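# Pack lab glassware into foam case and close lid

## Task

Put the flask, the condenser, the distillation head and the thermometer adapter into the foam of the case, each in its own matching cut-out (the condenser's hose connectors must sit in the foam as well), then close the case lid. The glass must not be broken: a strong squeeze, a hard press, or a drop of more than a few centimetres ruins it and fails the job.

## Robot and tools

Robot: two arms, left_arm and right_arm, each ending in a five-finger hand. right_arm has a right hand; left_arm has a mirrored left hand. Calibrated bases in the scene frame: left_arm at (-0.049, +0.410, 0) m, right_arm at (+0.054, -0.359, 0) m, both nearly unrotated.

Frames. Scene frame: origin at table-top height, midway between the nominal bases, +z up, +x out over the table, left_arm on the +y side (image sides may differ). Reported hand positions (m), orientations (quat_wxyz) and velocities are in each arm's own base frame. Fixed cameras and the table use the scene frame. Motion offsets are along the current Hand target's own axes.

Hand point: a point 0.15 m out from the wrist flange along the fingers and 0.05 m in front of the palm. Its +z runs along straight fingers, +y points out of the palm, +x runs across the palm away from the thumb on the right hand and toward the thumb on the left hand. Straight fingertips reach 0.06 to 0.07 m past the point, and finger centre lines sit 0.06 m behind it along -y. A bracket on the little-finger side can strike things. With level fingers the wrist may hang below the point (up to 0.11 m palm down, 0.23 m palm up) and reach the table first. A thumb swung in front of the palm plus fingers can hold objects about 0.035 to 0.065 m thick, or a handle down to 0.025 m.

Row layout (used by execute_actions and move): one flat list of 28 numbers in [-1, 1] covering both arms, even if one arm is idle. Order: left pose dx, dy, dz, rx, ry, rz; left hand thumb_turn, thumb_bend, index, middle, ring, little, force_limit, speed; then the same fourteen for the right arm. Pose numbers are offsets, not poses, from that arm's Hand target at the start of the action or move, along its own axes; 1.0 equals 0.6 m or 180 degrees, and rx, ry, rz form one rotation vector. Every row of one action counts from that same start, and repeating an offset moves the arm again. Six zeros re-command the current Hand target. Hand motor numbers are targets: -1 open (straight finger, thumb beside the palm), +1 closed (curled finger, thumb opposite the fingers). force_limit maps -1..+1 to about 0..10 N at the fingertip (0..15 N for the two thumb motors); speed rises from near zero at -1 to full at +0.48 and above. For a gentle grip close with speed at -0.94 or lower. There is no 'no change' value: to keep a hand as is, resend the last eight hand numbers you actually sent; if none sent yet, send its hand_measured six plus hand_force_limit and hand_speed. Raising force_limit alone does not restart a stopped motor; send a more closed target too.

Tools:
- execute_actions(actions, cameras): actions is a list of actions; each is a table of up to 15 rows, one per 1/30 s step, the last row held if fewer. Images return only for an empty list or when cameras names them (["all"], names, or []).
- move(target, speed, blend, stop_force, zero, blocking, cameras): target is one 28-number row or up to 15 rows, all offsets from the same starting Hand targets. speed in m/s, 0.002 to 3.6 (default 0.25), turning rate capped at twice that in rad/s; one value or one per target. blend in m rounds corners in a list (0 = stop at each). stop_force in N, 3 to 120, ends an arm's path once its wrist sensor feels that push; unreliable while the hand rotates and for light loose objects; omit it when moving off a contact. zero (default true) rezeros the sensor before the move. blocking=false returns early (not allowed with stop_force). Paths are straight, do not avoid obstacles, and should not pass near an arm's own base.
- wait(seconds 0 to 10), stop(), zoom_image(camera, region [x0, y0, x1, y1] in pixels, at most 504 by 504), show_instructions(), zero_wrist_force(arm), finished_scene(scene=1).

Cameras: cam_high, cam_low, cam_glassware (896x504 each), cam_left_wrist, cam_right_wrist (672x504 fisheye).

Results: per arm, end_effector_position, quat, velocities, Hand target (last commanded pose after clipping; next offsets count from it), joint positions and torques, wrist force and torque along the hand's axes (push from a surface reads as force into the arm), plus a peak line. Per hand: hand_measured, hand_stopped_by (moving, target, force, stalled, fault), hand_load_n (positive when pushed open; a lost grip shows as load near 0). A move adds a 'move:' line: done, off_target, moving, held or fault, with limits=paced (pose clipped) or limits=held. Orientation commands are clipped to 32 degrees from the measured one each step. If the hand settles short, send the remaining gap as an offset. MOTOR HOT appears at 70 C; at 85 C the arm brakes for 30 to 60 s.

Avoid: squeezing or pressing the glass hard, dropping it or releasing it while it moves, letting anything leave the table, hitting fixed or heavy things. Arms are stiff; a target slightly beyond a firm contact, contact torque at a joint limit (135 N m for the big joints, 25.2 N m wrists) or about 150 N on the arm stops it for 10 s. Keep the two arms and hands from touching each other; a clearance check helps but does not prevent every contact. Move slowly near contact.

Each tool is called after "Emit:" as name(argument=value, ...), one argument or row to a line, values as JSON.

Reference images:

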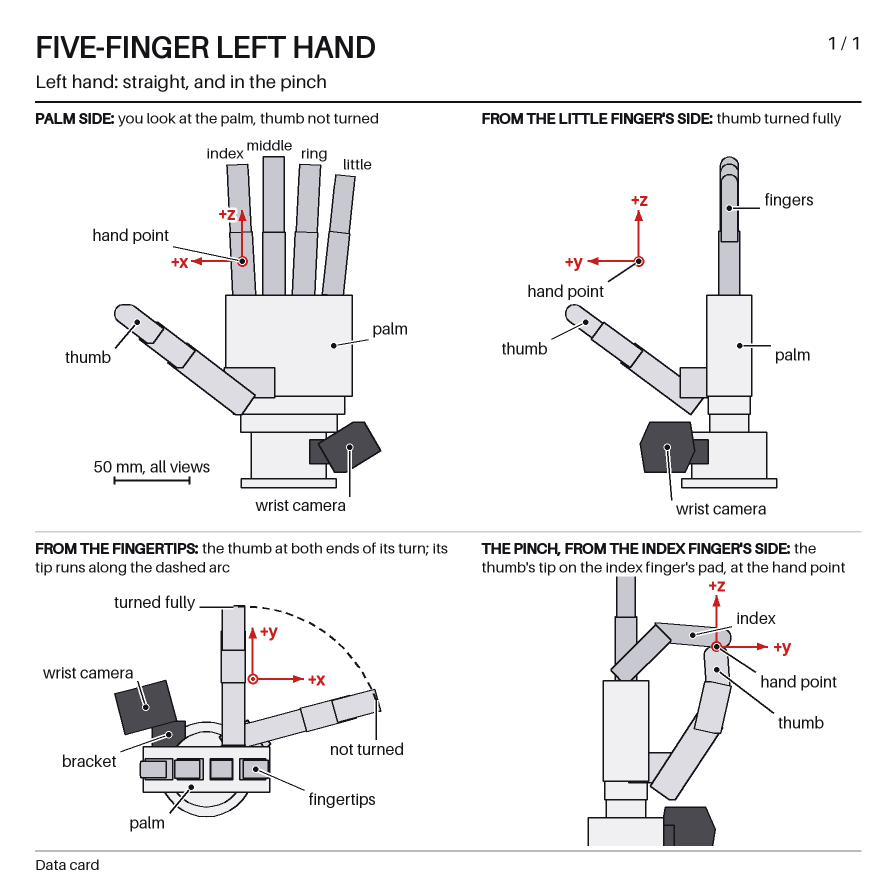

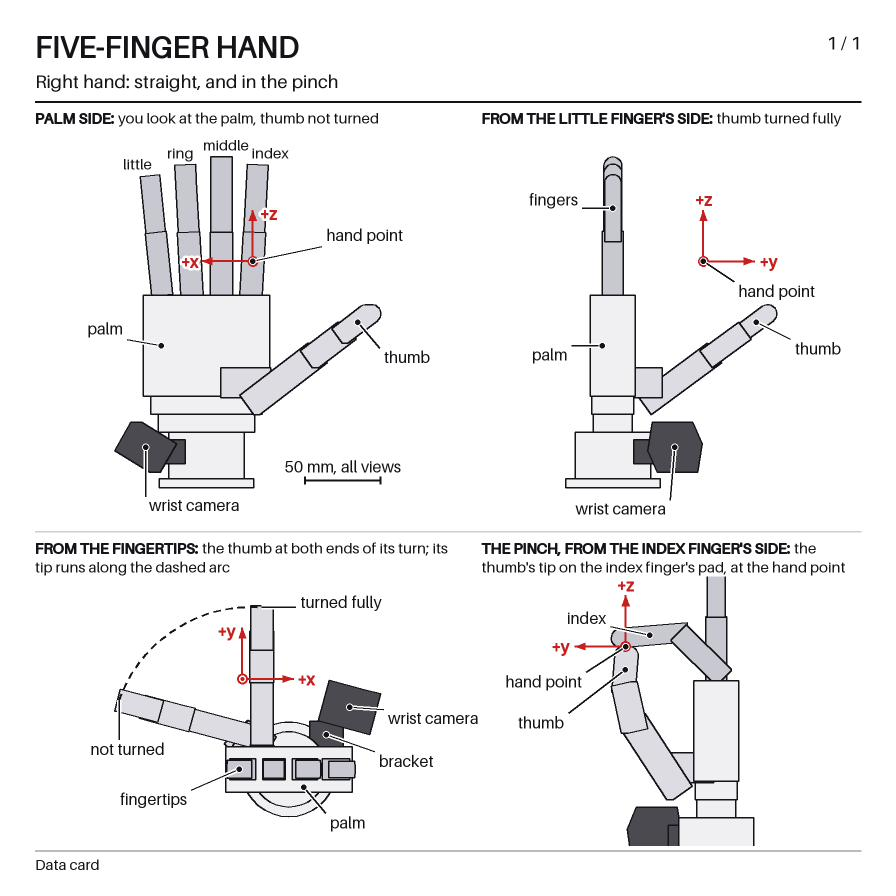

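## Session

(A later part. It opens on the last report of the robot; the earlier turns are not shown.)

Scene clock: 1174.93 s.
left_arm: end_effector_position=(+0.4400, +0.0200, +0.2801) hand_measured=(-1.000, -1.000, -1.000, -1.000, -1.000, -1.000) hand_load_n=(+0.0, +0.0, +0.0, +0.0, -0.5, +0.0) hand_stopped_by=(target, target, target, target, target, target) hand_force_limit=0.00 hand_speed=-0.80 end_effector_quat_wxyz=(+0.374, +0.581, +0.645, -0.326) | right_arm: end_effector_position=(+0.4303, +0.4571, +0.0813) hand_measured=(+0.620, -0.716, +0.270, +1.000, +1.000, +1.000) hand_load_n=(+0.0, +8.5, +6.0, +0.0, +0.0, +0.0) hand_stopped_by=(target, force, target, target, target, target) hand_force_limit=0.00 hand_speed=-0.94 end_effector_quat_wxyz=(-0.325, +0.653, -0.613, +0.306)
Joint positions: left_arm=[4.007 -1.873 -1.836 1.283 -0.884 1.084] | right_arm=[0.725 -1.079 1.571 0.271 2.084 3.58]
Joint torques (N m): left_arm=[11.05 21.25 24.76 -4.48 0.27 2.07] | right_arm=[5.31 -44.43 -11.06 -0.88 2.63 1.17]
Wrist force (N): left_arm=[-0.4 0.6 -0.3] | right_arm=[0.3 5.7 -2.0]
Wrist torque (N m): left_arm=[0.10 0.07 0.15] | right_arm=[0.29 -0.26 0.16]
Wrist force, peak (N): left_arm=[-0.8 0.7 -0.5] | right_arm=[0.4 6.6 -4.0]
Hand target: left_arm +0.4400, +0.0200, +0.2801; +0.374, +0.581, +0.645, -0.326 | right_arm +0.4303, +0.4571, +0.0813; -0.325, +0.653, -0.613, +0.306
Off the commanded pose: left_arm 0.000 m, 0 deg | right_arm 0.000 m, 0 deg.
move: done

Emit:
move(
  target=[0,0,0,0,0,0,-1,-1,-1,-1,-1,-1,0,-0.8, 0.00517,0.00749,0.00252,0.0222,0,0,0.62,-0.15,0.27,1,1,1,0,-0.94],
  speed=0.01,
  stop_force=7,
  cameras=["cam_left_wrist", "cam_right_wrist"],
)

Emit:
zoom_image(
  camera="cam_left_wrist",
  region=[270, 100, 390, 220],
)

Emit:
zoom_image(
  camera="cam_right_wrist",
  region=[320, 140, 560, 340],
)

Scene clock: 1181.63 s.
left_arm: end_effector_position=(+0.4400, +0.0200, +0.2801) hand_measured=(-1.000, -1.000, -1.000, -1.000, -1.000, -1.000) hand_load_n=(+0.0, +0.0, +0.0, +0.0, +0.0, +0.0) hand_stopped_by=(target, target, target, target, target, target) hand_force_limit=0.00 hand_speed=-0.80 end_effector_quat_wxyz=(+0.374, +0.581, +0.645, -0.326) | right_arm: end_effector_position=(+0.4290, +0.4539, +0.0768) hand_measured=(+0.620, -0.716, +0.270, +1.000, +1.000, +1.000) hand_load_n=(+0.0, +9.0, +5.5, +0.0, +0.0, +0.0) hand_stopped_by=(target, force, target, target, target, target) hand_force_limit=0.00 hand_speed=-0.94 end_effector_quat_wxyz=(-0.348, +0.641, -0.602, +0.327)
Joint positions: left_arm=[4.007 -1.873 -1.836 1.283 -0.884 1.084] | right_arm=[0.739 -1.1 1.638 0.157 2.124 3.553]
Joint torques (N m): left_arm=[10.69 20.55 23.55 -4.57 0.48 1.97] | right_arm=[-4.44 -25.1 -25.51 1.57 0.24 1.23]
Wrist force (N): left_arm=[-0.2 0.8 -0.2] | right_arm=[-0.7 5.3 -3.2]
Wrist torque (N m): left_arm=[0.11 0.04 0.14] | right_arm=[0.31 -0.16 0.22]
Wrist force, peak (N): left_arm=[-0.6 1.0 -0.3] | right_arm=[0.1 6.6 -3.8]
Hand target: left_arm +0.4400, +0.0200, +0.2801; +0.374, +0.581, +0.645, -0.326 | right_arm +0.4290, +0.4539, +0.0768; -0.347, +0.641, -0.602, +0.327
Off the commanded pose: left_arm 0.000 m, 0 deg | right_arm 0.000 m, 0 deg.
move: done
camera_calibration:
cam_left_wrist: T_world_to_cam=[[-0.962542, -0.00103046, -0.271131, 0.501884], [0.128401, 0.879017, -0.459177, 0.0522842], [0.238802, -0.47679, -0.845958, 0.251475], [0, 0, 0, 1]] pos_world=[0.416318, 0.0744593, 0.372821]
cam_right_wrist: T_world_to_cam=[[-0.487387, -0.281134, -0.826691, 0.405526], [-0.639615, 0.759456, 0.118823, -0.0904506], [0.59443, 0.586677, -0.549967, -0.365382], [0, 0, 0, 1]] pos_world=[0.356989, 0.397062, 0.145044]
Images, in order (width x height): cam_left_wrist 672x504, cam_right_wrist 672x504.

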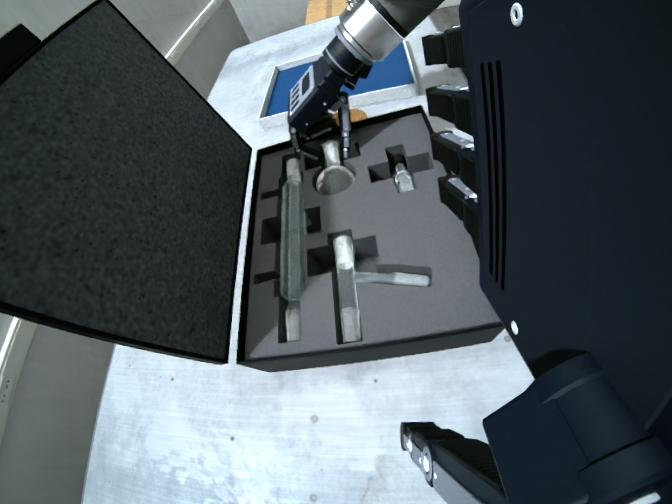

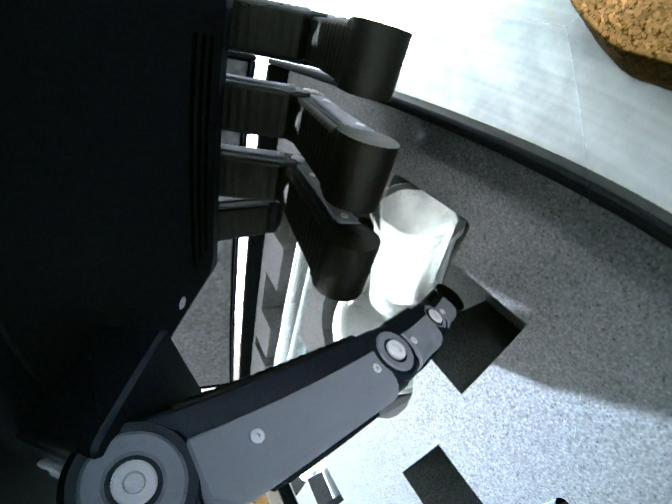

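Scaled by 4.200 from the camera's 672x504 image, which has a finer 960x720 frame.

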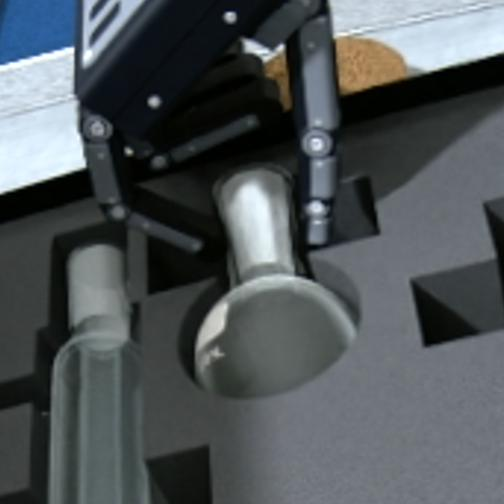

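Scaled by 2.100 from the camera's 672x504 image, which has a finer 960x720 frame.

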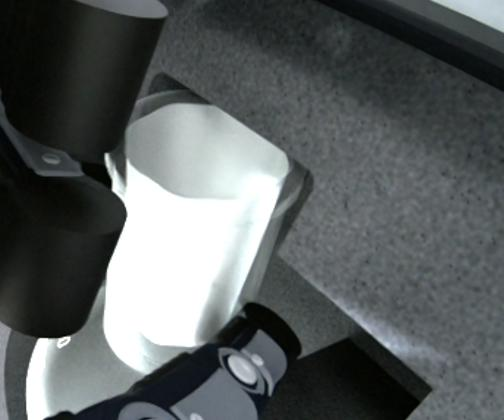

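Emit:
move(
  target=[0,0,0,0,0,0,-1,-1,-1,-1,-1,-1,0,-0.8, -0.0004,0.0005,-0.0007,0,0,0,0.62,-0.15,0.27,1,1,1,0,-0.94],
  speed=0.01,
)

Emit:
zoom_image(
  camera="cam_right_wrist",
  region=[360, 150, 500, 270],
)

Scene clock: 1187.23 s.
left_arm: end_effector_position=(+0.4400, +0.0200, +0.2801) hand_measured=(-1.000, -1.000, -1.000, -1.000, -1.000, -1.000) hand_load_n=(+0.0, +0.0, +0.0, +0.0, +0.0, +0.0) hand_stopped_by=(target, target, target, target, target, target) hand_force_limit=0.00 hand_speed=-0.80 end_effector_quat_wxyz=(+0.374, +0.581, +0.645, -0.326) | right_arm: end_effector_position=(+0.4285, +0.4541, +0.0767) hand_measured=(+0.620, -0.716, +0.270, +1.000, +1.000, +1.000) hand_load_n=(+1.0, +8.5, +5.5, +0.0, +0.0, +0.0) hand_stopped_by=(target, force, target, target, target, target) hand_force_limit=0.00 hand_speed=-0.94 end_effector_quat_wxyz=(-0.347, +0.641, -0.602, +0.327)
Joint positions: left_arm=[4.007 -1.873 -1.836 1.283 -0.884 1.084] | right_arm=[0.74 -1.1 1.639 0.157 2.125 3.554]
Joint torques (N m): left_arm=[9.77 22.1 23.08 -4.36 0.31 1.95] | right_arm=[5.08 -37.2 -9.42 1.69 2.38 1.07]
Wrist force (N): left_arm=[-0.2 0.6 -0.3] | right_arm=[0.3 4.8 -1.4]
Wrist torque (N m): left_arm=[0.11 0.03 0.16] | right_arm=[0.33 -0.19 0.11]
Wrist force, peak (N): left_arm=[-0.4 1.1 -0.5] | right_arm=[-0.3 5.6 -3.8]
Hand target: left_arm +0.4400, +0.0200, +0.2801; +0.374, +0.581, +0.645, -0.326 | right_arm +0.4285, +0.4541, +0.0768; -0.347, +0.641, -0.602, +0.327
Off the commanded pose: left_arm 0.000 m, 0 deg | right_arm 0.000 m, 0 deg.
move: done

Scaled by 3.600 from the camera's 672x504 image, which has a finer 960x720 frame.
This view is cut from an older image: the scene may have changed since it was taken.

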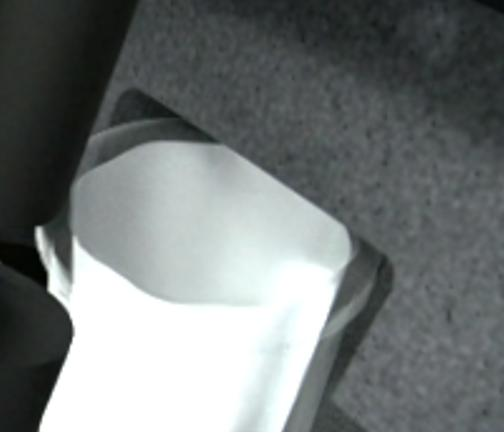

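Emit:
move(
  target=[0,0,0,0,0,0,-1,-1,-1,-1,-1,-1,0,-0.8, -0.0010,0,0,0,0,0,0.62,-0.15,0.27,1,1,1,0,-0.94],
  speed=0.01,
)

Emit:
move(
  target=[0,0,0,0,0,0,-1,-1,-1,-1,-1,-1,0,-0.8, -0.0010,0,0,0,0,0,0.62,-0.15,0.27,1,1,1,0,-0.94],
  speed=0.01,
)

Scene clock: 1192.83 s.
left_arm: end_effector_position=(+0.4400, +0.0200, +0.2801) hand_measured=(-1.000, -1.000, -1.000, -1.000, -1.000, -1.000) hand_load_n=(+0.0, +0.0, +0.0, +0.0, +0.0, +0.0) hand_stopped_by=(target, target, target, target, target, target) hand_force_limit=0.00 hand_speed=-0.80 end_effector_quat_wxyz=(+0.374, +0.581, +0.645, -0.326) | right_arm: end_effector_position=(+0.4285, +0.4547, +0.0768) hand_measured=(+0.620, -0.716, +0.270, +1.000, +1.000, +1.000) hand_load_n=(+1.0, +8.0, +5.0, +0.0, +0.0, +0.0) hand_stopped_by=(target, force, target, target, target, target) hand_force_limit=0.00 hand_speed=-0.94 end_effector_quat_wxyz=(-0.347, +0.641, -0.602, +0.327)
Joint positions: left_arm=[4.007 -1.873 -1.836 1.283 -0.884 1.084] | right_arm=[0.741 -1.099 1.637 0.158 2.125 3.555]
Joint torques (N m): left_arm=[10.81 20.42 24.24 -4.61 0.3 1.92] | right_arm=[5.97 -24.8 -23.74 1.34 1.82 1.24]
Wrist force (N): left_arm=[-0.2 0.7 -0.5] | right_arm=[1.5 4.0 -1.7]
Wrist torque (N m): left_arm=[0.12 0.02 0.16] | right_arm=[0.29 -0.18 0.09]
Wrist force, peak (N): left_arm=[-0.4 0.9 -0.5] | right_arm=[0.3 5.2 -1.4]
Hand target: left_arm +0.4400, +0.0200, +0.2801; +0.374, +0.581, +0.645, -0.326 | right_arm +0.4285, +0.4547, +0.0768; -0.347, +0.641, -0.602, +0.327
Off the commanded pose: left_arm 0.000 m, 0 deg | right_arm 0.000 m, 0 deg.
move: done

Scene clock: 1193.53 s.
left_arm: end_effector_position=(+0.4400, +0.0200, +0.2801) hand_measured=(-1.000, -1.000, -1.000, -1.000, -1.000, -1.000) hand_load_n=(+0.0, +0.0, +0.0, +0.0, +0.0, +0.0) hand_stopped_by=(target, target, target, target, target, target) hand_force_limit=0.00 hand_speed=-0.80 end_effector_quat_wxyz=(+0.374, +0.581, +0.645, -0.326) | right_arm: end_effector_position=(+0.4284, +0.4553, +0.0768) hand_measured=(+0.620, -0.716, +0.270, +1.000, +1.000, +1.000) hand_load_n=(+0.5, +8.0, +5.0, +0.0, +0.0, +0.0) hand_stopped_by=(target, force, target, target, target, target) hand_force_limit=0.00 hand_speed=-0.94 end_effector_quat_wxyz=(-0.347, +0.641, -0.602, +0.327)
Joint positions: left_arm=[4.007 -1.873 -1.836 1.283 -0.884 1.084] | right_arm=[0.742 -1.098 1.635 0.159 2.126 3.556]
Joint torques (N m): left_arm=[11.19 21.29 24.19 -4.49 0.27 1.92] | right_arm=[6.48 -25.14 -23.59 1.32 1.66 1.28]
Wrist force (N): left_arm=[-0.4 0.6 -0.3] | right_arm=[2.8 2.6 -2.0]
Wrist torque (N m): left_arm=[0.09 0.07 0.14] | right_arm=[0.23 -0.19 0.07]
Wrist force, peak (N): left_arm=[-0.3 0.9 -0.6] | right_arm=[1.9 4.3 -1.9]
Hand target: left_arm +0.4400, +0.0200, +0.2801; +0.374, +0.581, +0.645, -0.326 | right_arm +0.4284, +0.4553, +0.0768; -0.347, +0.641, -0.602, +0.327
Off the commanded pose: left_arm 0.000 m, 0 deg | right_arm 0.000 m, 0 deg.
move: done

Emit:
move(
  target=[0,0,0,0,0,0,-1,-1,-1,-1,-1,-1,0,-0.8, -0.0013,-0.0003,-0.0002,0,0,0,0.62,-0.15,0.27,1,1,1,0,-0.94],
  speed=0.01,
)

Scene clock: 1195.83 s.
left_arm: end_effector_position=(+0.4400, +0.0200, +0.2801) hand_measured=(-1.000, -1.000, -1.000, -1.000, -1.000, -1.000) hand_load_n=(+0.0, +0.0, +0.0, +0.0, +0.0, +0.0) hand_stopped_by=(target, target, target, target, target, target) hand_force_limit=0.00 hand_speed=-0.80 end_effector_quat_wxyz=(+0.374, +0.581, +0.645, -0.326) | right_arm: end_effector_position=(+0.4284, +0.4561, +0.0770) hand_measured=(+0.620, -0.716, +0.270, +1.000, +1.000, +1.000) hand_load_n=(+0.5, +7.5, +4.5, +0.0, +0.0, +0.0) hand_stopped_by=(target, force, target, target, target, target) hand_force_limit=0.00 hand_speed=-0.94 end_effector_quat_wxyz=(-0.347, +0.641, -0.602, +0.327)
Joint positions: left_arm=[4.007 -1.873 -1.836 1.283 -0.884 1.084] | right_arm=[0.744 -1.097 1.633 0.161 2.127 3.557]
Joint torques (N m): left_arm=[10.62 22.07 24.36 -4.58 0.35 1.93] | right_arm=[6.9 -23.8 -22.91 1.08 1.14 1.35]
Wrist force (N): left_arm=[-0.6 0.6 -0.3] | right_arm=[4.0 1.5 -2.6]
Wrist torque (N m): left_arm=[0.10 0.08 0.13] | right_arm=[0.24 -0.20 0.05]
Wrist force, peak (N): left_arm=[-0.8 1.0 -0.4] | right_arm=[4.2 1.9 -2.3]
Hand target: left_arm +0.4400, +0.0200, +0.2801; +0.374, +0.581, +0.645, -0.326 | right_arm +0.4284, +0.4561, +0.0770; -0.347, +0.641, -0.602, +0.327
Off the commanded pose: left_arm 0.000 m, 0 deg | right_arm 0.000 m, 0 deg.
move: done

Emit:
execute_actions(
  actions=[],
  cameras=["cam_left_wrist", "cam_right_wrist"],
)

Emit:
zoom_image(
  camera="cam_left_wrist",
  region=[290, 120, 370, 200],
)

Emit:
zoom_image(
  camera="cam_right_wrist",
  region=[360, 150, 500, 270],
)

Scene clock: 1197.23 s.
left_arm: end_effector_position=(+0.4400, +0.0200, +0.2801) hand_measured=(-1.000, -1.000, -1.000, -1.000, -1.000, -1.000) hand_load_n=(+0.0, +0.0, +0.0, +0.0, +0.0, +0.0) hand_stopped_by=(target, target, target, target, target, target) hand_force_limit=0.00 hand_speed=-0.80 end_effector_quat_wxyz=(+0.374, +0.581, +0.645, -0.326) | right_arm: end_effector_position=(+0.4284, +0.4561, +0.0770) hand_measured=(+0.620, -0.716, +0.270, +1.000, +1.000, +1.000) hand_load_n=(+0.5, +7.5, +4.5, +0.0, +0.0, +0.0) hand_stopped_by=(target, force, target, target, target, target) hand_force_limit=0.00 hand_speed=-0.94 end_effector_quat_wxyz=(-0.347, +0.641, -0.602, +0.327)
Joint positions: left_arm=[4.007 -1.873 -1.836 1.283 -0.884 1.084] | right_arm=[0.744 -1.097 1.633 0.161 2.127 3.557]
Joint velocities: within noise
Joint torques (N m): left_arm=[10.2 22.6 22.62 -4.73 0.47 1.94] | right_arm=[-0.58 -29.65 -12.75 -0.31 -0.6 -0.87]
Motor temperatures (°C): left_arm=[30 28 31 33 33 34] | right_arm=[28 31 31 32 35 31]
Wrist force (N): left_arm=[-0.2 0.7 -0.3] | right_arm=[3.9 1.2 -2.6]
Wrist torque (N m): left_arm=[0.11 0.04 0.15] | right_arm=[0.19 -0.17 0.04]
Wrist force, peak (N): left_arm=[-0.6 0.9 -0.3] | right_arm=[4.1 1.5 -3.1]
Hand target: left_arm +0.4400, +0.0200, +0.2801; +0.374, +0.581, +0.645, -0.326 | right_arm +0.4284, +0.4561, +0.0770; -0.347, +0.641, -0.602, +0.327
Off the commanded pose: left_arm 0.000 m, 0 deg | right_arm 0.000 m, 0 deg.
camera_calibration:
cam_left_wrist: T_world_to_cam=[[-0.962542, -0.00103046, -0.271131, 0.501884], [0.128401, 0.879017, -0.459177, 0.0522842], [0.238802, -0.47679, -0.845958, 0.251475], [0, 0, 0, 1]] pos_world=[0.416318, 0.0744593, 0.372821]
cam_right_wrist: T_world_to_cam=[[-0.487403, -0.28115, -0.826676, 0.405945], [-0.639569, 0.759501, 0.118782, -0.0925455], [0.594466, 0.586611, -0.549998, -0.366244], [0, 0, 0, 1]] pos_world=[0.356389, 0.399262, 0.145144]
Images, in order (width x height): cam_left_wrist 672x504, cam_right_wrist 672x504.

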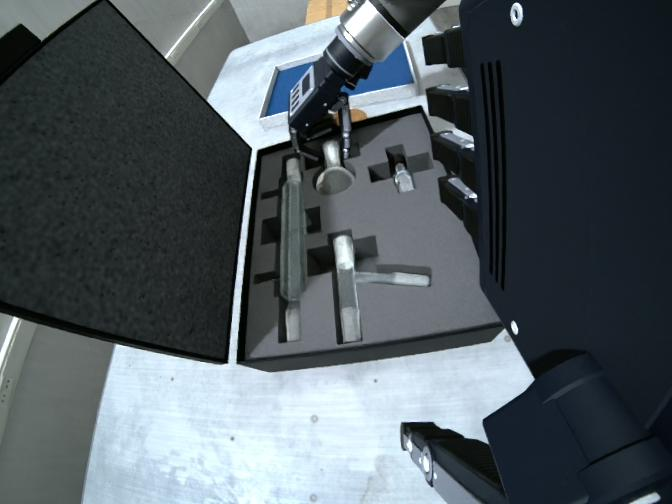

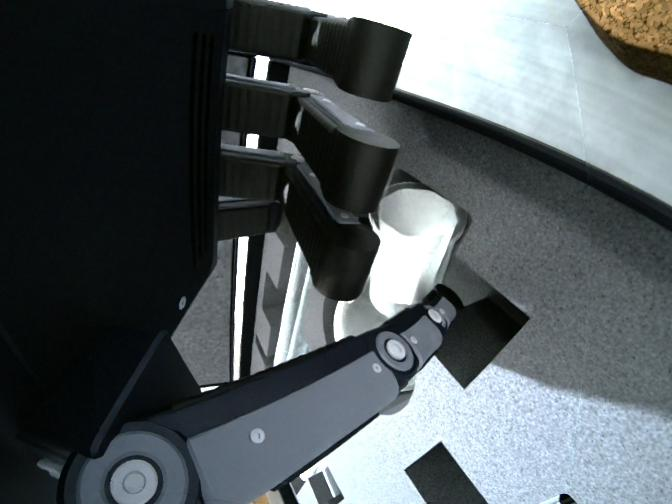

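Scaled by 6.300 from the camera's 672x504 image, which has a finer 960x720 frame.

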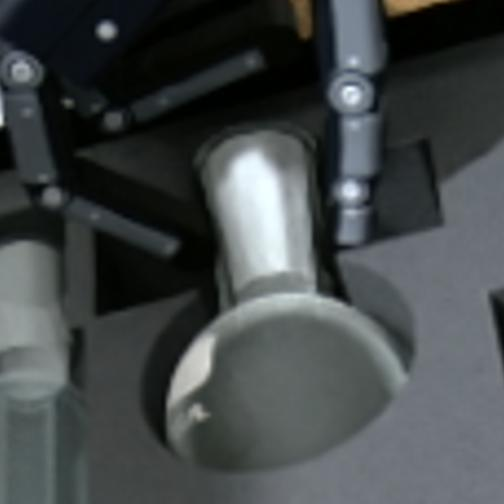

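Scaled by 3.600 from the camera's 672x504 image, which has a finer 960x720 frame.

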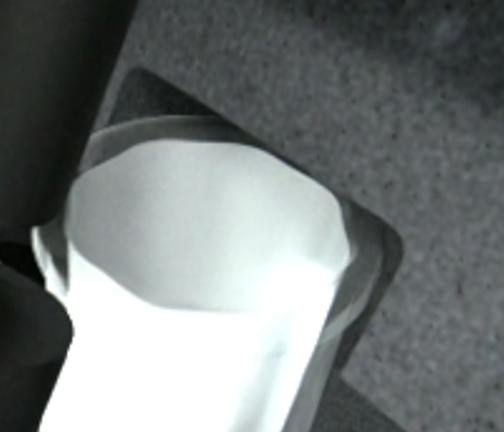

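Emit:
move(
  target=[0,0,0,0,0,0,-1,-1,-1,-1,-1,-1,0,-0.8, 0.003,0.007,0.002,0.0222,0,0,0.62,-0.15,0.27,1,1,1,0,-0.94],
  speed=0.01,
  stop_force=8,
  cameras=["cam_left_wrist", "cam_right_wrist"],
)

Emit:
zoom_image(
  camera="cam_left_wrist",
  region=[290, 120, 370, 200],
)

Emit:
zoom_image(
  camera="cam_right_wrist",
  region=[360, 150, 500, 270],
)

Scene clock: 1203.73 s.
left_arm: end_effector_position=(+0.4400, +0.0200, +0.2801) hand_measured=(-1.000, -1.000, -1.000, -1.000, -1.000, -1.000) hand_load_n=(+0.0, +0.0, +0.0, +0.0, +0.0, +0.0) hand_stopped_by=(target, target, target, target, target, target) hand_force_limit=0.00 hand_speed=-0.80 end_effector_quat_wxyz=(+0.374, +0.581, +0.645, -0.326) | right_arm: end_effector_position=(+0.4272, +0.4542, +0.0728) hand_measured=(+0.620, -0.716, +0.270, +1.000, +1.000, +1.000) hand_load_n=(+1.5, +7.5, +5.5, +0.0, +0.0, +0.0) hand_stopped_by=(target, force, target, target, target, target) hand_force_limit=0.00 hand_speed=-0.94 end_effector_quat_wxyz=(-0.370, +0.628, -0.590, +0.348)
Joint positions: left_arm=[4.007 -1.873 -1.836 1.283 -0.884 1.084] | right_arm=[0.76 -1.111 1.694 0.044 2.167 3.527]
Joint torques (N m): left_arm=[10.99 20.25 22.18 -4.59 0.54 1.69] | right_arm=[-1.37 -39.44 -25.23 1.49 0.04 1.37]
Wrist force (N): left_arm=[-0.4 0.6 -0.3] | right_arm=[1.1 4.6 -1.2]
Wrist torque (N m): left_arm=[0.10 0.08 0.14] | right_arm=[0.35 -0.17 0.24]
Wrist force, peak (N): left_arm=[-0.5 1.1 -0.3] | right_arm=[8.9 -3.9 -8.6]
Hand target: left_arm +0.4400, +0.0200, +0.2801; +0.374, +0.581, +0.645, -0.326 | right_arm +0.4272, +0.4542, +0.0728; -0.370, +0.628, -0.590, +0.348
Off the commanded pose: left_arm 0.000 m, 0 deg | right_arm 0.000 m, 0 deg.
move: done
camera_calibration:
cam_left_wrist: T_world_to_cam=[[-0.962542, -0.00103046, -0.271131, 0.501884], [0.128401, 0.879017, -0.459177, 0.0522842], [0.238802, -0.47679, -0.845958, 0.251475], [0, 0, 0, 1]] pos_world=[0.416318, 0.0744593, 0.372821]
cam_right_wrist: T_world_to_cam=[[-0.428635, -0.277621, -0.859767, 0.377112], [-0.646505, 0.75899, 0.0772336, -0.0851653], [0.631113, 0.588949, -0.504813, -0.38666], [0, 0, 0, 1]] pos_world=[0.35061, 0.397057, 0.135615]
Images, in order (width x height): cam_left_wrist 672x504, cam_right_wrist 672x504.

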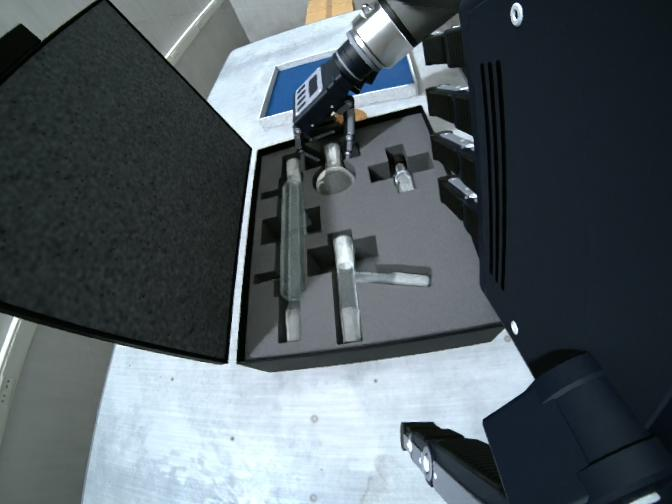

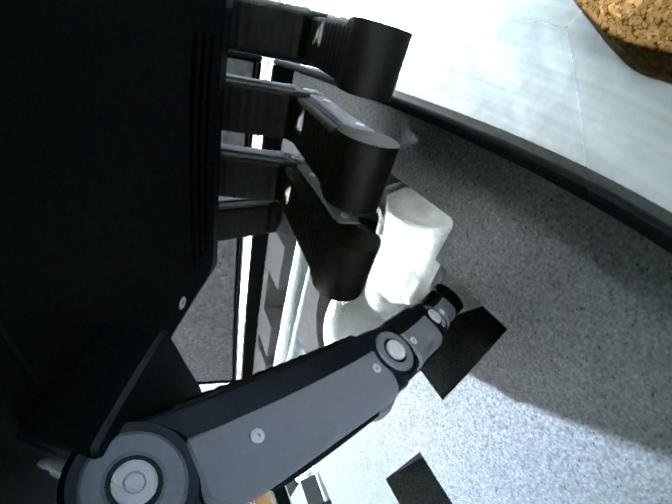

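Scaled by 6.300 from the camera's 672x504 image, which has a finer 960x720 frame.

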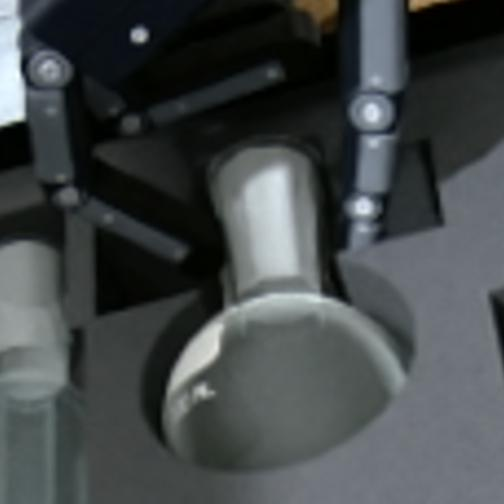

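Scaled by 3.600 from the camera's 672x504 image, which has a finer 960x720 frame.

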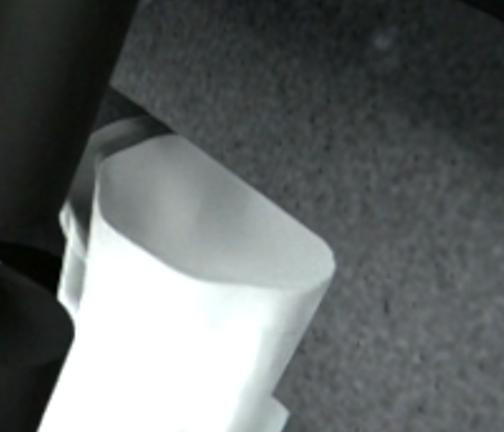

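Emit:
move(
  target=[0,0,0,0,0,0,-1,-1,-1,-1,-1,-1,0,-0.8, 0.0014,0.0052,0.00117,0.01667,0,0,0.62,-0.15,0.27,1,1,1,0,-0.94],
  speed=0.008,
  stop_force=8,
  cameras=["cam_left_wrist", "cam_right_wrist"],
)

Emit:
zoom_image(
  camera="cam_left_wrist",
  region=[290, 120, 370, 200],
)

Emit:
zoom_image(
  camera="cam_right_wrist",
  region=[340, 150, 520, 300],
)

Scene clock: 1211.03 s.
left_arm: end_effector_position=(+0.4400, +0.0200, +0.2801) hand_measured=(-1.000, -1.000, -1.000, -1.000, -1.000, -1.000) hand_load_n=(+0.0, +0.0, -0.5, +0.0, +0.0, +0.0) hand_stopped_by=(target, target, target, target, target, target) hand_force_limit=0.00 hand_speed=-0.80 end_effector_quat_wxyz=(+0.374, +0.581, +0.645, -0.326) | right_arm: end_effector_position=(+0.4263, +0.4533, +0.0697) hand_measured=(+0.620, -0.716, +0.270, +1.000, +1.000, +1.000) hand_load_n=(+0.5, +6.5, +5.5, +0.0, +0.0, +0.0) hand_stopped_by=(target, force, target, target, target, target) hand_force_limit=0.00 hand_speed=-0.94 end_effector_quat_wxyz=(-0.386, +0.618, -0.580, +0.363)
Joint positions: left_arm=[4.007 -1.873 -1.836 1.283 -0.884 1.084] | right_arm=[0.772 -1.119 1.738 -0.047 2.196 3.501]
Joint torques (N m): left_arm=[10.88 21.02 22.49 -4.63 0.49 1.54] | right_arm=[0.3 -37.81 -23.5 1.22 -0.42 1.41]
Wrist force (N): left_arm=[-0.4 0.6 -0.3] | right_arm=[2.4 3.4 -2.3]
Wrist torque (N m): left_arm=[0.09 0.06 0.15] | right_arm=[0.29 -0.17 0.23]
Wrist force, peak (N): left_arm=[-0.8 0.9 0.0] | right_arm=[3.7 2.2 -3.9]
Hand target: left_arm +0.4400, +0.0200, +0.2801; +0.374, +0.581, +0.645, -0.326 | right_arm +0.4264, +0.4533, +0.0698; -0.386, +0.618, -0.580, +0.363
Off the commanded pose: left_arm 0.000 m, 0 deg | right_arm 0.000 m, 0 deg.
move: done
camera_calibration:
cam_left_wrist: T_world_to_cam=[[-0.962542, -0.00103046, -0.271131, 0.501884], [0.128401, 0.879017, -0.459177, 0.0522842], [0.238802, -0.47679, -0.845958, 0.251475], [0, 0, 0, 1]] pos_world=[0.416318, 0.0744593, 0.372821]
cam_right_wrist: T_world_to_cam=[[-0.383148, -0.274761, -0.881875, 0.354669], [-0.649748, 0.758763, 0.0458918, -0.0811428], [0.656525, 0.59058, -0.469244, -0.401193], [0, 0, 0, 1]] pos_world=[0.346561, 0.395954, 0.12824]
Images, in order (width x height): cam_left_wrist 672x504, cam_right_wrist 672x504.

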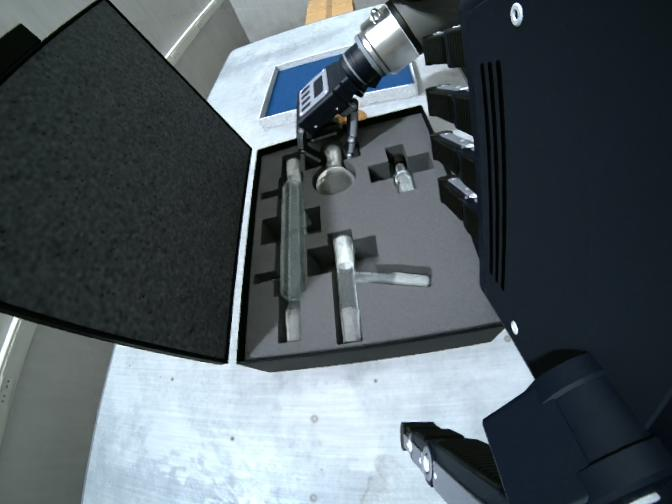

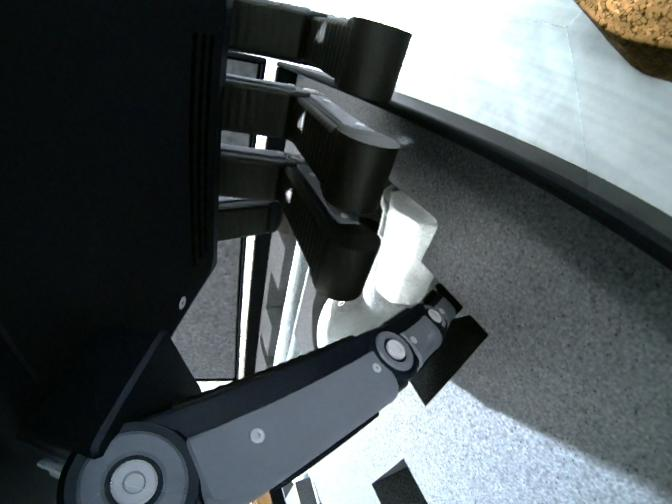

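Scaled by 6.300 from the camera's 672x504 image, which has a finer 960x720 frame.

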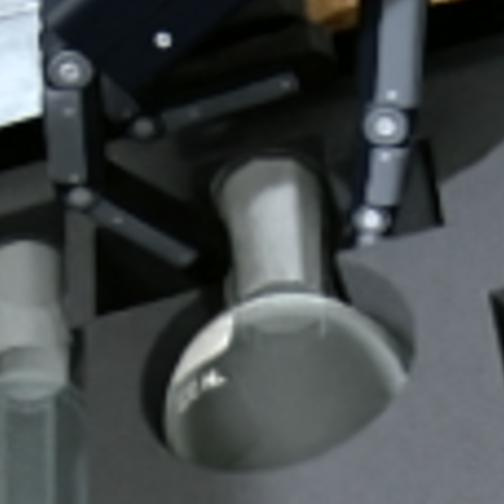

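Scaled by 2.800 from the camera's 672x504 image, which has a finer 960x720 frame.

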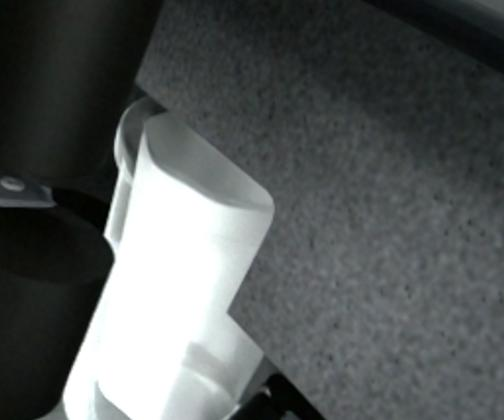

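Emit:
move(
  target=[0,0,0,0,0,0,-1,-1,-1,-1,-1,-1,0,-0.8, 0.0008,0.0080,0.00335,0,0,0,0.62,-0.15,0.27,1,1,1,0,-0.94],
  speed=0.008,
  stop_force=6,
  cameras=["cam_left_wrist", "cam_right_wrist"],
)

Emit:
zoom_image(
  camera="cam_left_wrist",
  region=[290, 120, 370, 200],
)

Emit:
zoom_image(
  camera="cam_right_wrist",
  region=[340, 150, 520, 300],
)

Scene clock: 1214.67 s.
left_arm: end_effector_position=(+0.4400, +0.0200, +0.2801) hand_measured=(-1.000, -1.000, -1.000, -1.000, -1.000, -1.000) hand_load_n=(+0.0, +0.0, +0.0, +0.0, +0.0, +0.0) hand_stopped_by=(target, target, target, target, target, target) hand_force_limit=0.00 hand_speed=-0.80 end_effector_quat_wxyz=(+0.374, +0.581, +0.645, -0.326) | right_arm: end_effector_position=(+0.4261, +0.4528, +0.0645) hand_measured=(+0.620, -0.716, +0.270, +1.000, +1.000, +1.000) hand_load_n=(+0.5, +5.0, +3.5, +0.0, +0.5, +0.0) hand_stopped_by=(target, force, target, target, target, target) hand_force_limit=0.00 hand_speed=-0.94 end_effector_quat_wxyz=(-0.386, +0.618, -0.580, +0.363)
Joint positions: left_arm=[4.007 -1.873 -1.836 1.283 -0.884 1.084] | right_arm=[0.772 -1.113 1.744 -0.059 2.196 3.501]
Joint torques (N m): left_arm=[11.38 21.64 22.79 -4.54 0.71 1.55] | right_arm=[-4.07 -41 -22.51 1.16 -0.58 -1.58]
Wrist force (N): left_arm=[-0.2 0.7 -0.6] | right_arm=[2.7 3.2 -1.0]
Wrist torque (N m): left_arm=[0.13 0.03 0.16] | right_arm=[0.35 -0.17 0.25]
Wrist force, peak (N): left_arm=[-0.7 0.9 -0.4] | right_arm=[2.6 3.7 -2.6]
Hand target: left_arm +0.4400, +0.0200, +0.2801; +0.374, +0.581, +0.645, -0.326 | right_arm +0.4261, +0.4528, +0.0646; -0.386, +0.618, -0.580, +0.363
Off the commanded pose: left_arm 0.000 m, 0 deg | right_arm 0.000 m, 0 deg.
move: done
camera_calibration:
cam_left_wrist: T_world_to_cam=[[-0.962542, -0.00103046, -0.271131, 0.501884], [0.128401, 0.879017, -0.459177, 0.0522842], [0.238802, -0.47679, -0.845958, 0.251475], [0, 0, 0, 1]] pos_world=[0.416318, 0.0744593, 0.372821]
cam_right_wrist: T_world_to_cam=[[-0.383231, -0.274784, -0.881832, 0.349814], [-0.649731, 0.758776, 0.0459237, -0.0806651], [0.656494, 0.590553, -0.469322, -0.403222], [0, 0, 0, 1]] pos_world=[0.346361, 0.395454, 0.12294]
Images, in order (width x height): cam_left_wrist 672x504, cam_right_wrist 672x504.

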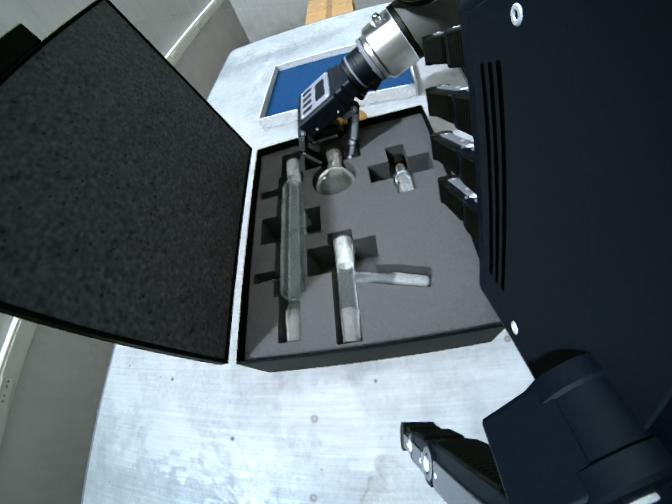

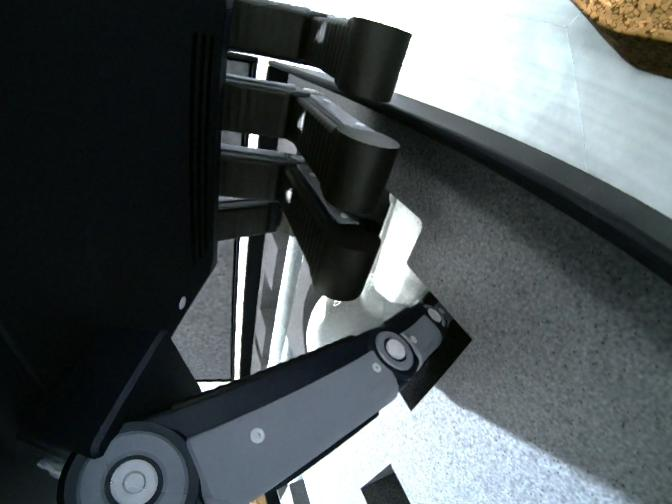

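Scaled by 6.300 from the camera's 672x504 image, which has a finer 960x720 frame.

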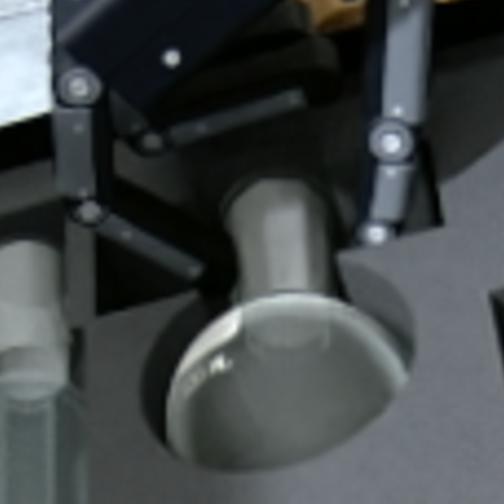

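Scaled by 2.800 from the camera's 672x504 image, which has a finer 960x720 frame.

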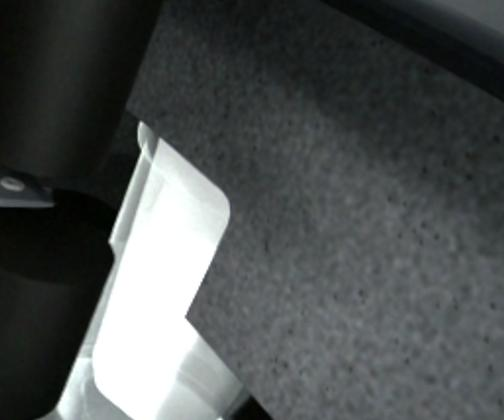

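Emit:
move(
  target=[0,0,0,0,0,0,-1,-1,-1,-1,-1,-1,0,-0.8, 0,0.0052,0.0025,0,0,0,0.62,-0.15,0.27,1,1,1,0,-0.94],
  speed=0.006,
  stop_force=4,
  cameras=["cam_left_wrist", "cam_right_wrist"],
)

Emit:
zoom_image(
  camera="cam_left_wrist",
  region=[290, 120, 370, 200],
)

Emit:
zoom_image(
  camera="cam_right_wrist",
  region=[340, 150, 520, 300],
)

Scene clock: 1218.30 s.
left_arm: end_effector_position=(+0.4400, +0.0200, +0.2801) hand_measured=(-1.000, -1.000, -1.000, -1.000, -1.000, -1.000) hand_load_n=(+0.0, +0.0, +0.0, +0.0, +0.0, -0.5) hand_stopped_by=(target, target, target, target, target, target) hand_force_limit=0.00 hand_speed=-0.80 end_effector_quat_wxyz=(+0.374, +0.581, +0.645, -0.326) | right_arm: end_effector_position=(+0.4261, +0.4528, +0.0620) hand_measured=(+0.620, -0.716, +0.270, +1.000, +1.000, +1.000) hand_load_n=(+0.5, +5.0, +3.0, +0.0, +0.0, +0.0) hand_stopped_by=(target, force, target, target, target, target) hand_force_limit=0.00 hand_speed=-0.94 end_effector_quat_wxyz=(-0.386, +0.618, -0.580, +0.363)
Joint positions: left_arm=[4.007 -1.873 -1.836 1.283 -0.884 1.084] | right_arm=[0.772 -1.109 1.746 -0.065 2.196 3.501]
Joint torques (N m): left_arm=[11.23 20.88 21.61 -4.65 0.71 1.49] | right_arm=[-0.57 -39.21 -23.27 1.5 1.05 -0.71]
Wrist force (N): left_arm=[-0.4 0.7 -0.2] | right_arm=[3.4 -0.5 -3.1]
Wrist torque (N m): left_arm=[0.11 0.06 0.15] | right_arm=[0.21 -0.13 0.24]
Wrist force, peak (N): left_arm=[-0.4 1.0 -0.4] | right_arm=[4.0 -1.5 -3.8]
Hand target: left_arm +0.4400, +0.0200, +0.2801; +0.374, +0.581, +0.645, -0.326 | right_arm +0.4261, +0.4528, +0.0620; -0.386, +0.618, -0.580, +0.363 (not the last commanded pose)
Off the commanded pose: left_arm 0.000 m, 0 deg | right_arm 0.001 m, 0 deg.
move: contact (right_arm)
camera_calibration:
cam_left_wrist: T_world_to_cam=[[-0.962542, -0.00103046, -0.271131, 0.501884], [0.128401, 0.879017, -0.459177, 0.0522842], [0.238802, -0.47679, -0.845958, 0.251475], [0, 0, 0, 1]] pos_world=[0.416318, 0.0744593, 0.372821]
cam_right_wrist: T_world_to_cam=[[-0.383128, -0.274575, -0.881942, 0.347592], [-0.649711, 0.758787, 0.0460106, -0.0805765], [0.656573, 0.590635, -0.469108, -0.404434], [0, 0, 0, 1]] pos_world=[0.346361, 0.395454, 0.120541]
Images, in order (width x height): cam_left_wrist 672x504, cam_right_wrist 672x504.

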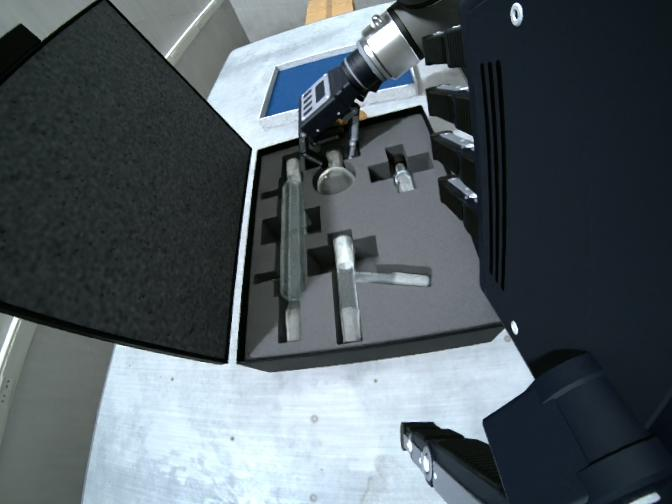

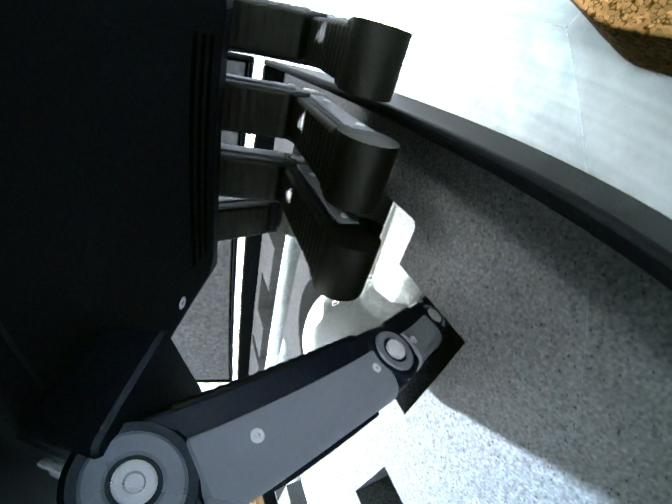

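Scaled by 6.300 from the camera's 672x504 image, which has a finer 960x720 frame.

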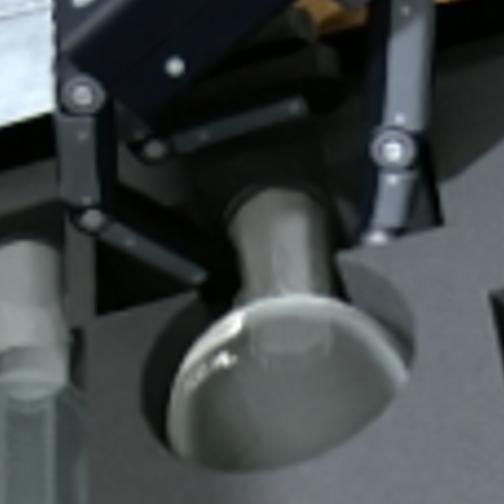

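Scaled by 2.800 from the camera's 672x504 image, which has a finer 960x720 frame.

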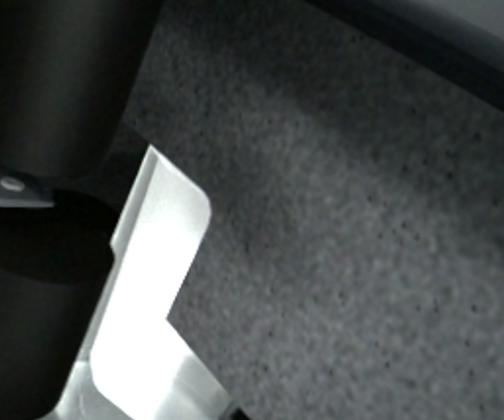

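Emit:
move(
  target=[0,0,0,0,0,0,-1,-1,-1,-1,-1,-1,0,-0.8, 0,-0.00075,-0.00037,0,0,0,0.62,-0.15,0.27,1,1,1,0,-0.94],
  speed=0.006,
)

Scene clock: 1224.20 s.
left_arm: end_effector_position=(+0.4400, +0.0200, +0.2801) hand_measured=(-1.000, -1.000, -1.000, -1.000, -1.000, -1.000) hand_load_n=(+0.0, +0.0, +0.0, +0.0, +0.0, +0.0) hand_stopped_by=(target, target, target, target, target, target) hand_force_limit=0.00 hand_speed=-0.80 end_effector_quat_wxyz=(+0.374, +0.581, +0.645, -0.326) | right_arm: end_effector_position=(+0.4261, +0.4528, +0.0625) hand_measured=(+0.620, -0.716, +0.270, +1.000, +1.000, +1.000) hand_load_n=(+0.0, +5.0, +3.5, +0.0, +0.0, +0.5) hand_stopped_by=(target, force, target, target, target, target) hand_force_limit=0.00 hand_speed=-0.94 end_effector_quat_wxyz=(-0.386, +0.618, -0.580, +0.363)
Joint positions: left_arm=[4.007 -1.873 -1.836 1.283 -0.884 1.084] | right_arm=[0.772 -1.11 1.746 -0.064 2.196 3.501]
Joint torques (N m): left_arm=[10.09 22.02 21.3 -4.71 0.77 1.47] | right_arm=[0.16 -40.4 -23.64 1.23 1.14 -0.5]
Wrist force (N): left_arm=[-0.4 0.6 -0.5] | right_arm=[2.4 2.3 -1.8]
Wrist torque (N m): left_arm=[0.11 0.05 0.14] | right_arm=[0.35 -0.12 0.24]
Wrist force, peak (N): left_arm=[-0.5 1.0 -0.5] | right_arm=[3.8 -0.6 -3.4]
Hand target: left_arm +0.4400, +0.0200, +0.2801; +0.374, +0.581, +0.645, -0.326 | right_arm +0.4261, +0.4528, +0.0625; -0.386, +0.618, -0.580, +0.363
Off the commanded pose: left_arm 0.000 m, 0 deg | right_arm 0.000 m, 0 deg.
move: done

Emit:
move(
  target=[0,0,0,0,0,0,-1,-1,-1,-1,-1,-1,0,-0.8, 0,0,0,0,0,0,0.62,-1,0.27,1,1,1,0,-0.94],
  cameras=["cam_left_wrist", "cam_right_wrist"],
)

Emit:
zoom_image(
  camera="cam_left_wrist",
  region=[290, 120, 370, 200],
)

Emit:
zoom_image(
  camera="cam_right_wrist",
  region=[340, 150, 520, 300],
)

Scene clock: 1229.37 s.
left_arm: end_effector_position=(+0.4400, +0.0200, +0.2801) hand_measured=(-1.000, -1.000, -1.000, -1.000, -1.000, -1.000) hand_load_n=(+0.0, +0.0, +0.0, +0.0, +0.0, +0.0) hand_stopped_by=(target, target, target, target, target, target) hand_force_limit=0.00 hand_speed=-0.80 end_effector_quat_wxyz=(+0.374, +0.581, +0.645, -0.326) | right_arm: end_effector_position=(+0.4261, +0.4528, +0.0625) hand_measured=(+0.620, -1.000, +0.270, +1.000, +1.000, +1.000) hand_load_n=(-0.5, -2.0, +0.0, +0.0, +0.0, +0.5) hand_stopped_by=(target, target, target, target, target, target) hand_force_limit=0.00 hand_speed=-0.94 end_effector_quat_wxyz=(-0.386, +0.618, -0.580, +0.363)
Joint positions: left_arm=[4.007 -1.873 -1.836 1.283 -0.884 1.084] | right_arm=[0.772 -1.11 1.746 -0.064 2.196 3.501]
Joint torques (N m): left_arm=[10.45 21.51 21.08 -4.63 0.97 1.47] | right_arm=[5 -27.09 -14.59 -0.36 1.21 0.44]
Wrist force (N): left_arm=[-0.5 0.8 -0.3] | right_arm=[1.7 2.8 1.8]
Wrist torque (N m): left_arm=[0.13 0.08 0.13] | right_arm=[0.41 -0.11 0.23]
Wrist force, peak (N): left_arm=[-0.5 1.1 -0.5] | right_arm=[2.7 2.6 -1.8]
Hand target: left_arm +0.4400, +0.0200, +0.2801; +0.374, +0.581, +0.645, -0.326 | right_arm +0.4261, +0.4528, +0.0625; -0.386, +0.618, -0.580, +0.363
Off the commanded pose: left_arm 0.000 m, 0 deg | right_arm 0.000 m, 0 deg.
move: done
camera_calibration:
cam_left_wrist: T_world_to_cam=[[-0.962542, -0.00103046, -0.271131, 0.501884], [0.128401, 0.879017, -0.459177, 0.0522842], [0.238802, -0.47679, -0.845958, 0.251475], [0, 0, 0, 1]] pos_world=[0.416318, 0.0744593, 0.372821]
cam_right_wrist: T_world_to_cam=[[-0.383128, -0.274575, -0.881942, 0.348033], [-0.649711, 0.758787, 0.0460106, -0.0805995], [0.656573, 0.590635, -0.469108, -0.404199], [0, 0, 0, 1]] pos_world=[0.346361, 0.395454, 0.121041]
Images, in order (width x height): cam_left_wrist 672x504, cam_right_wrist 672x504.

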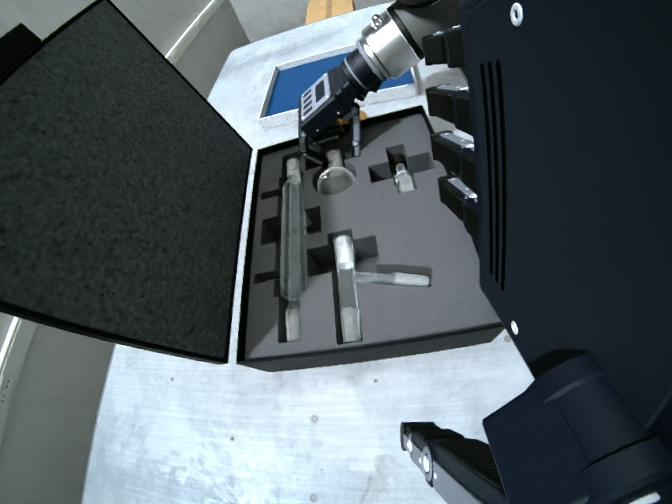

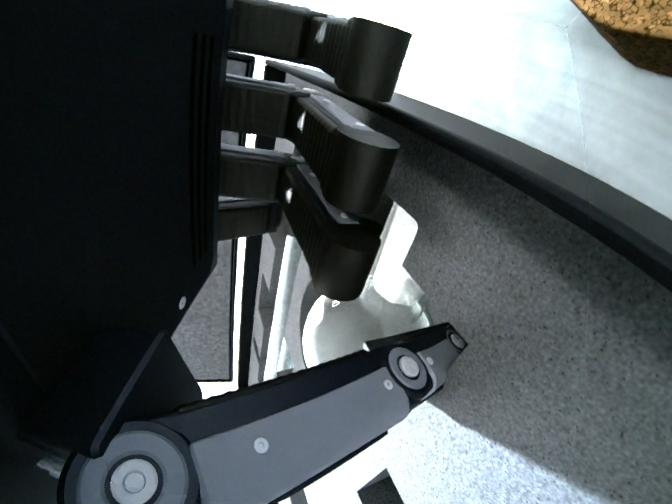

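Scaled by 6.300 from the camera's 672x504 image, which has a finer 960x720 frame.

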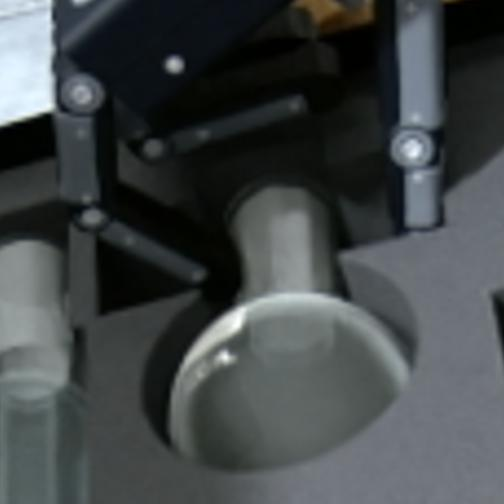

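Scaled by 2.800 from the camera's 672x504 image, which has a finer 960x720 frame.

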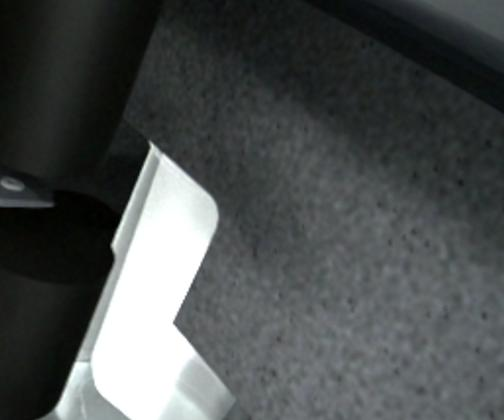

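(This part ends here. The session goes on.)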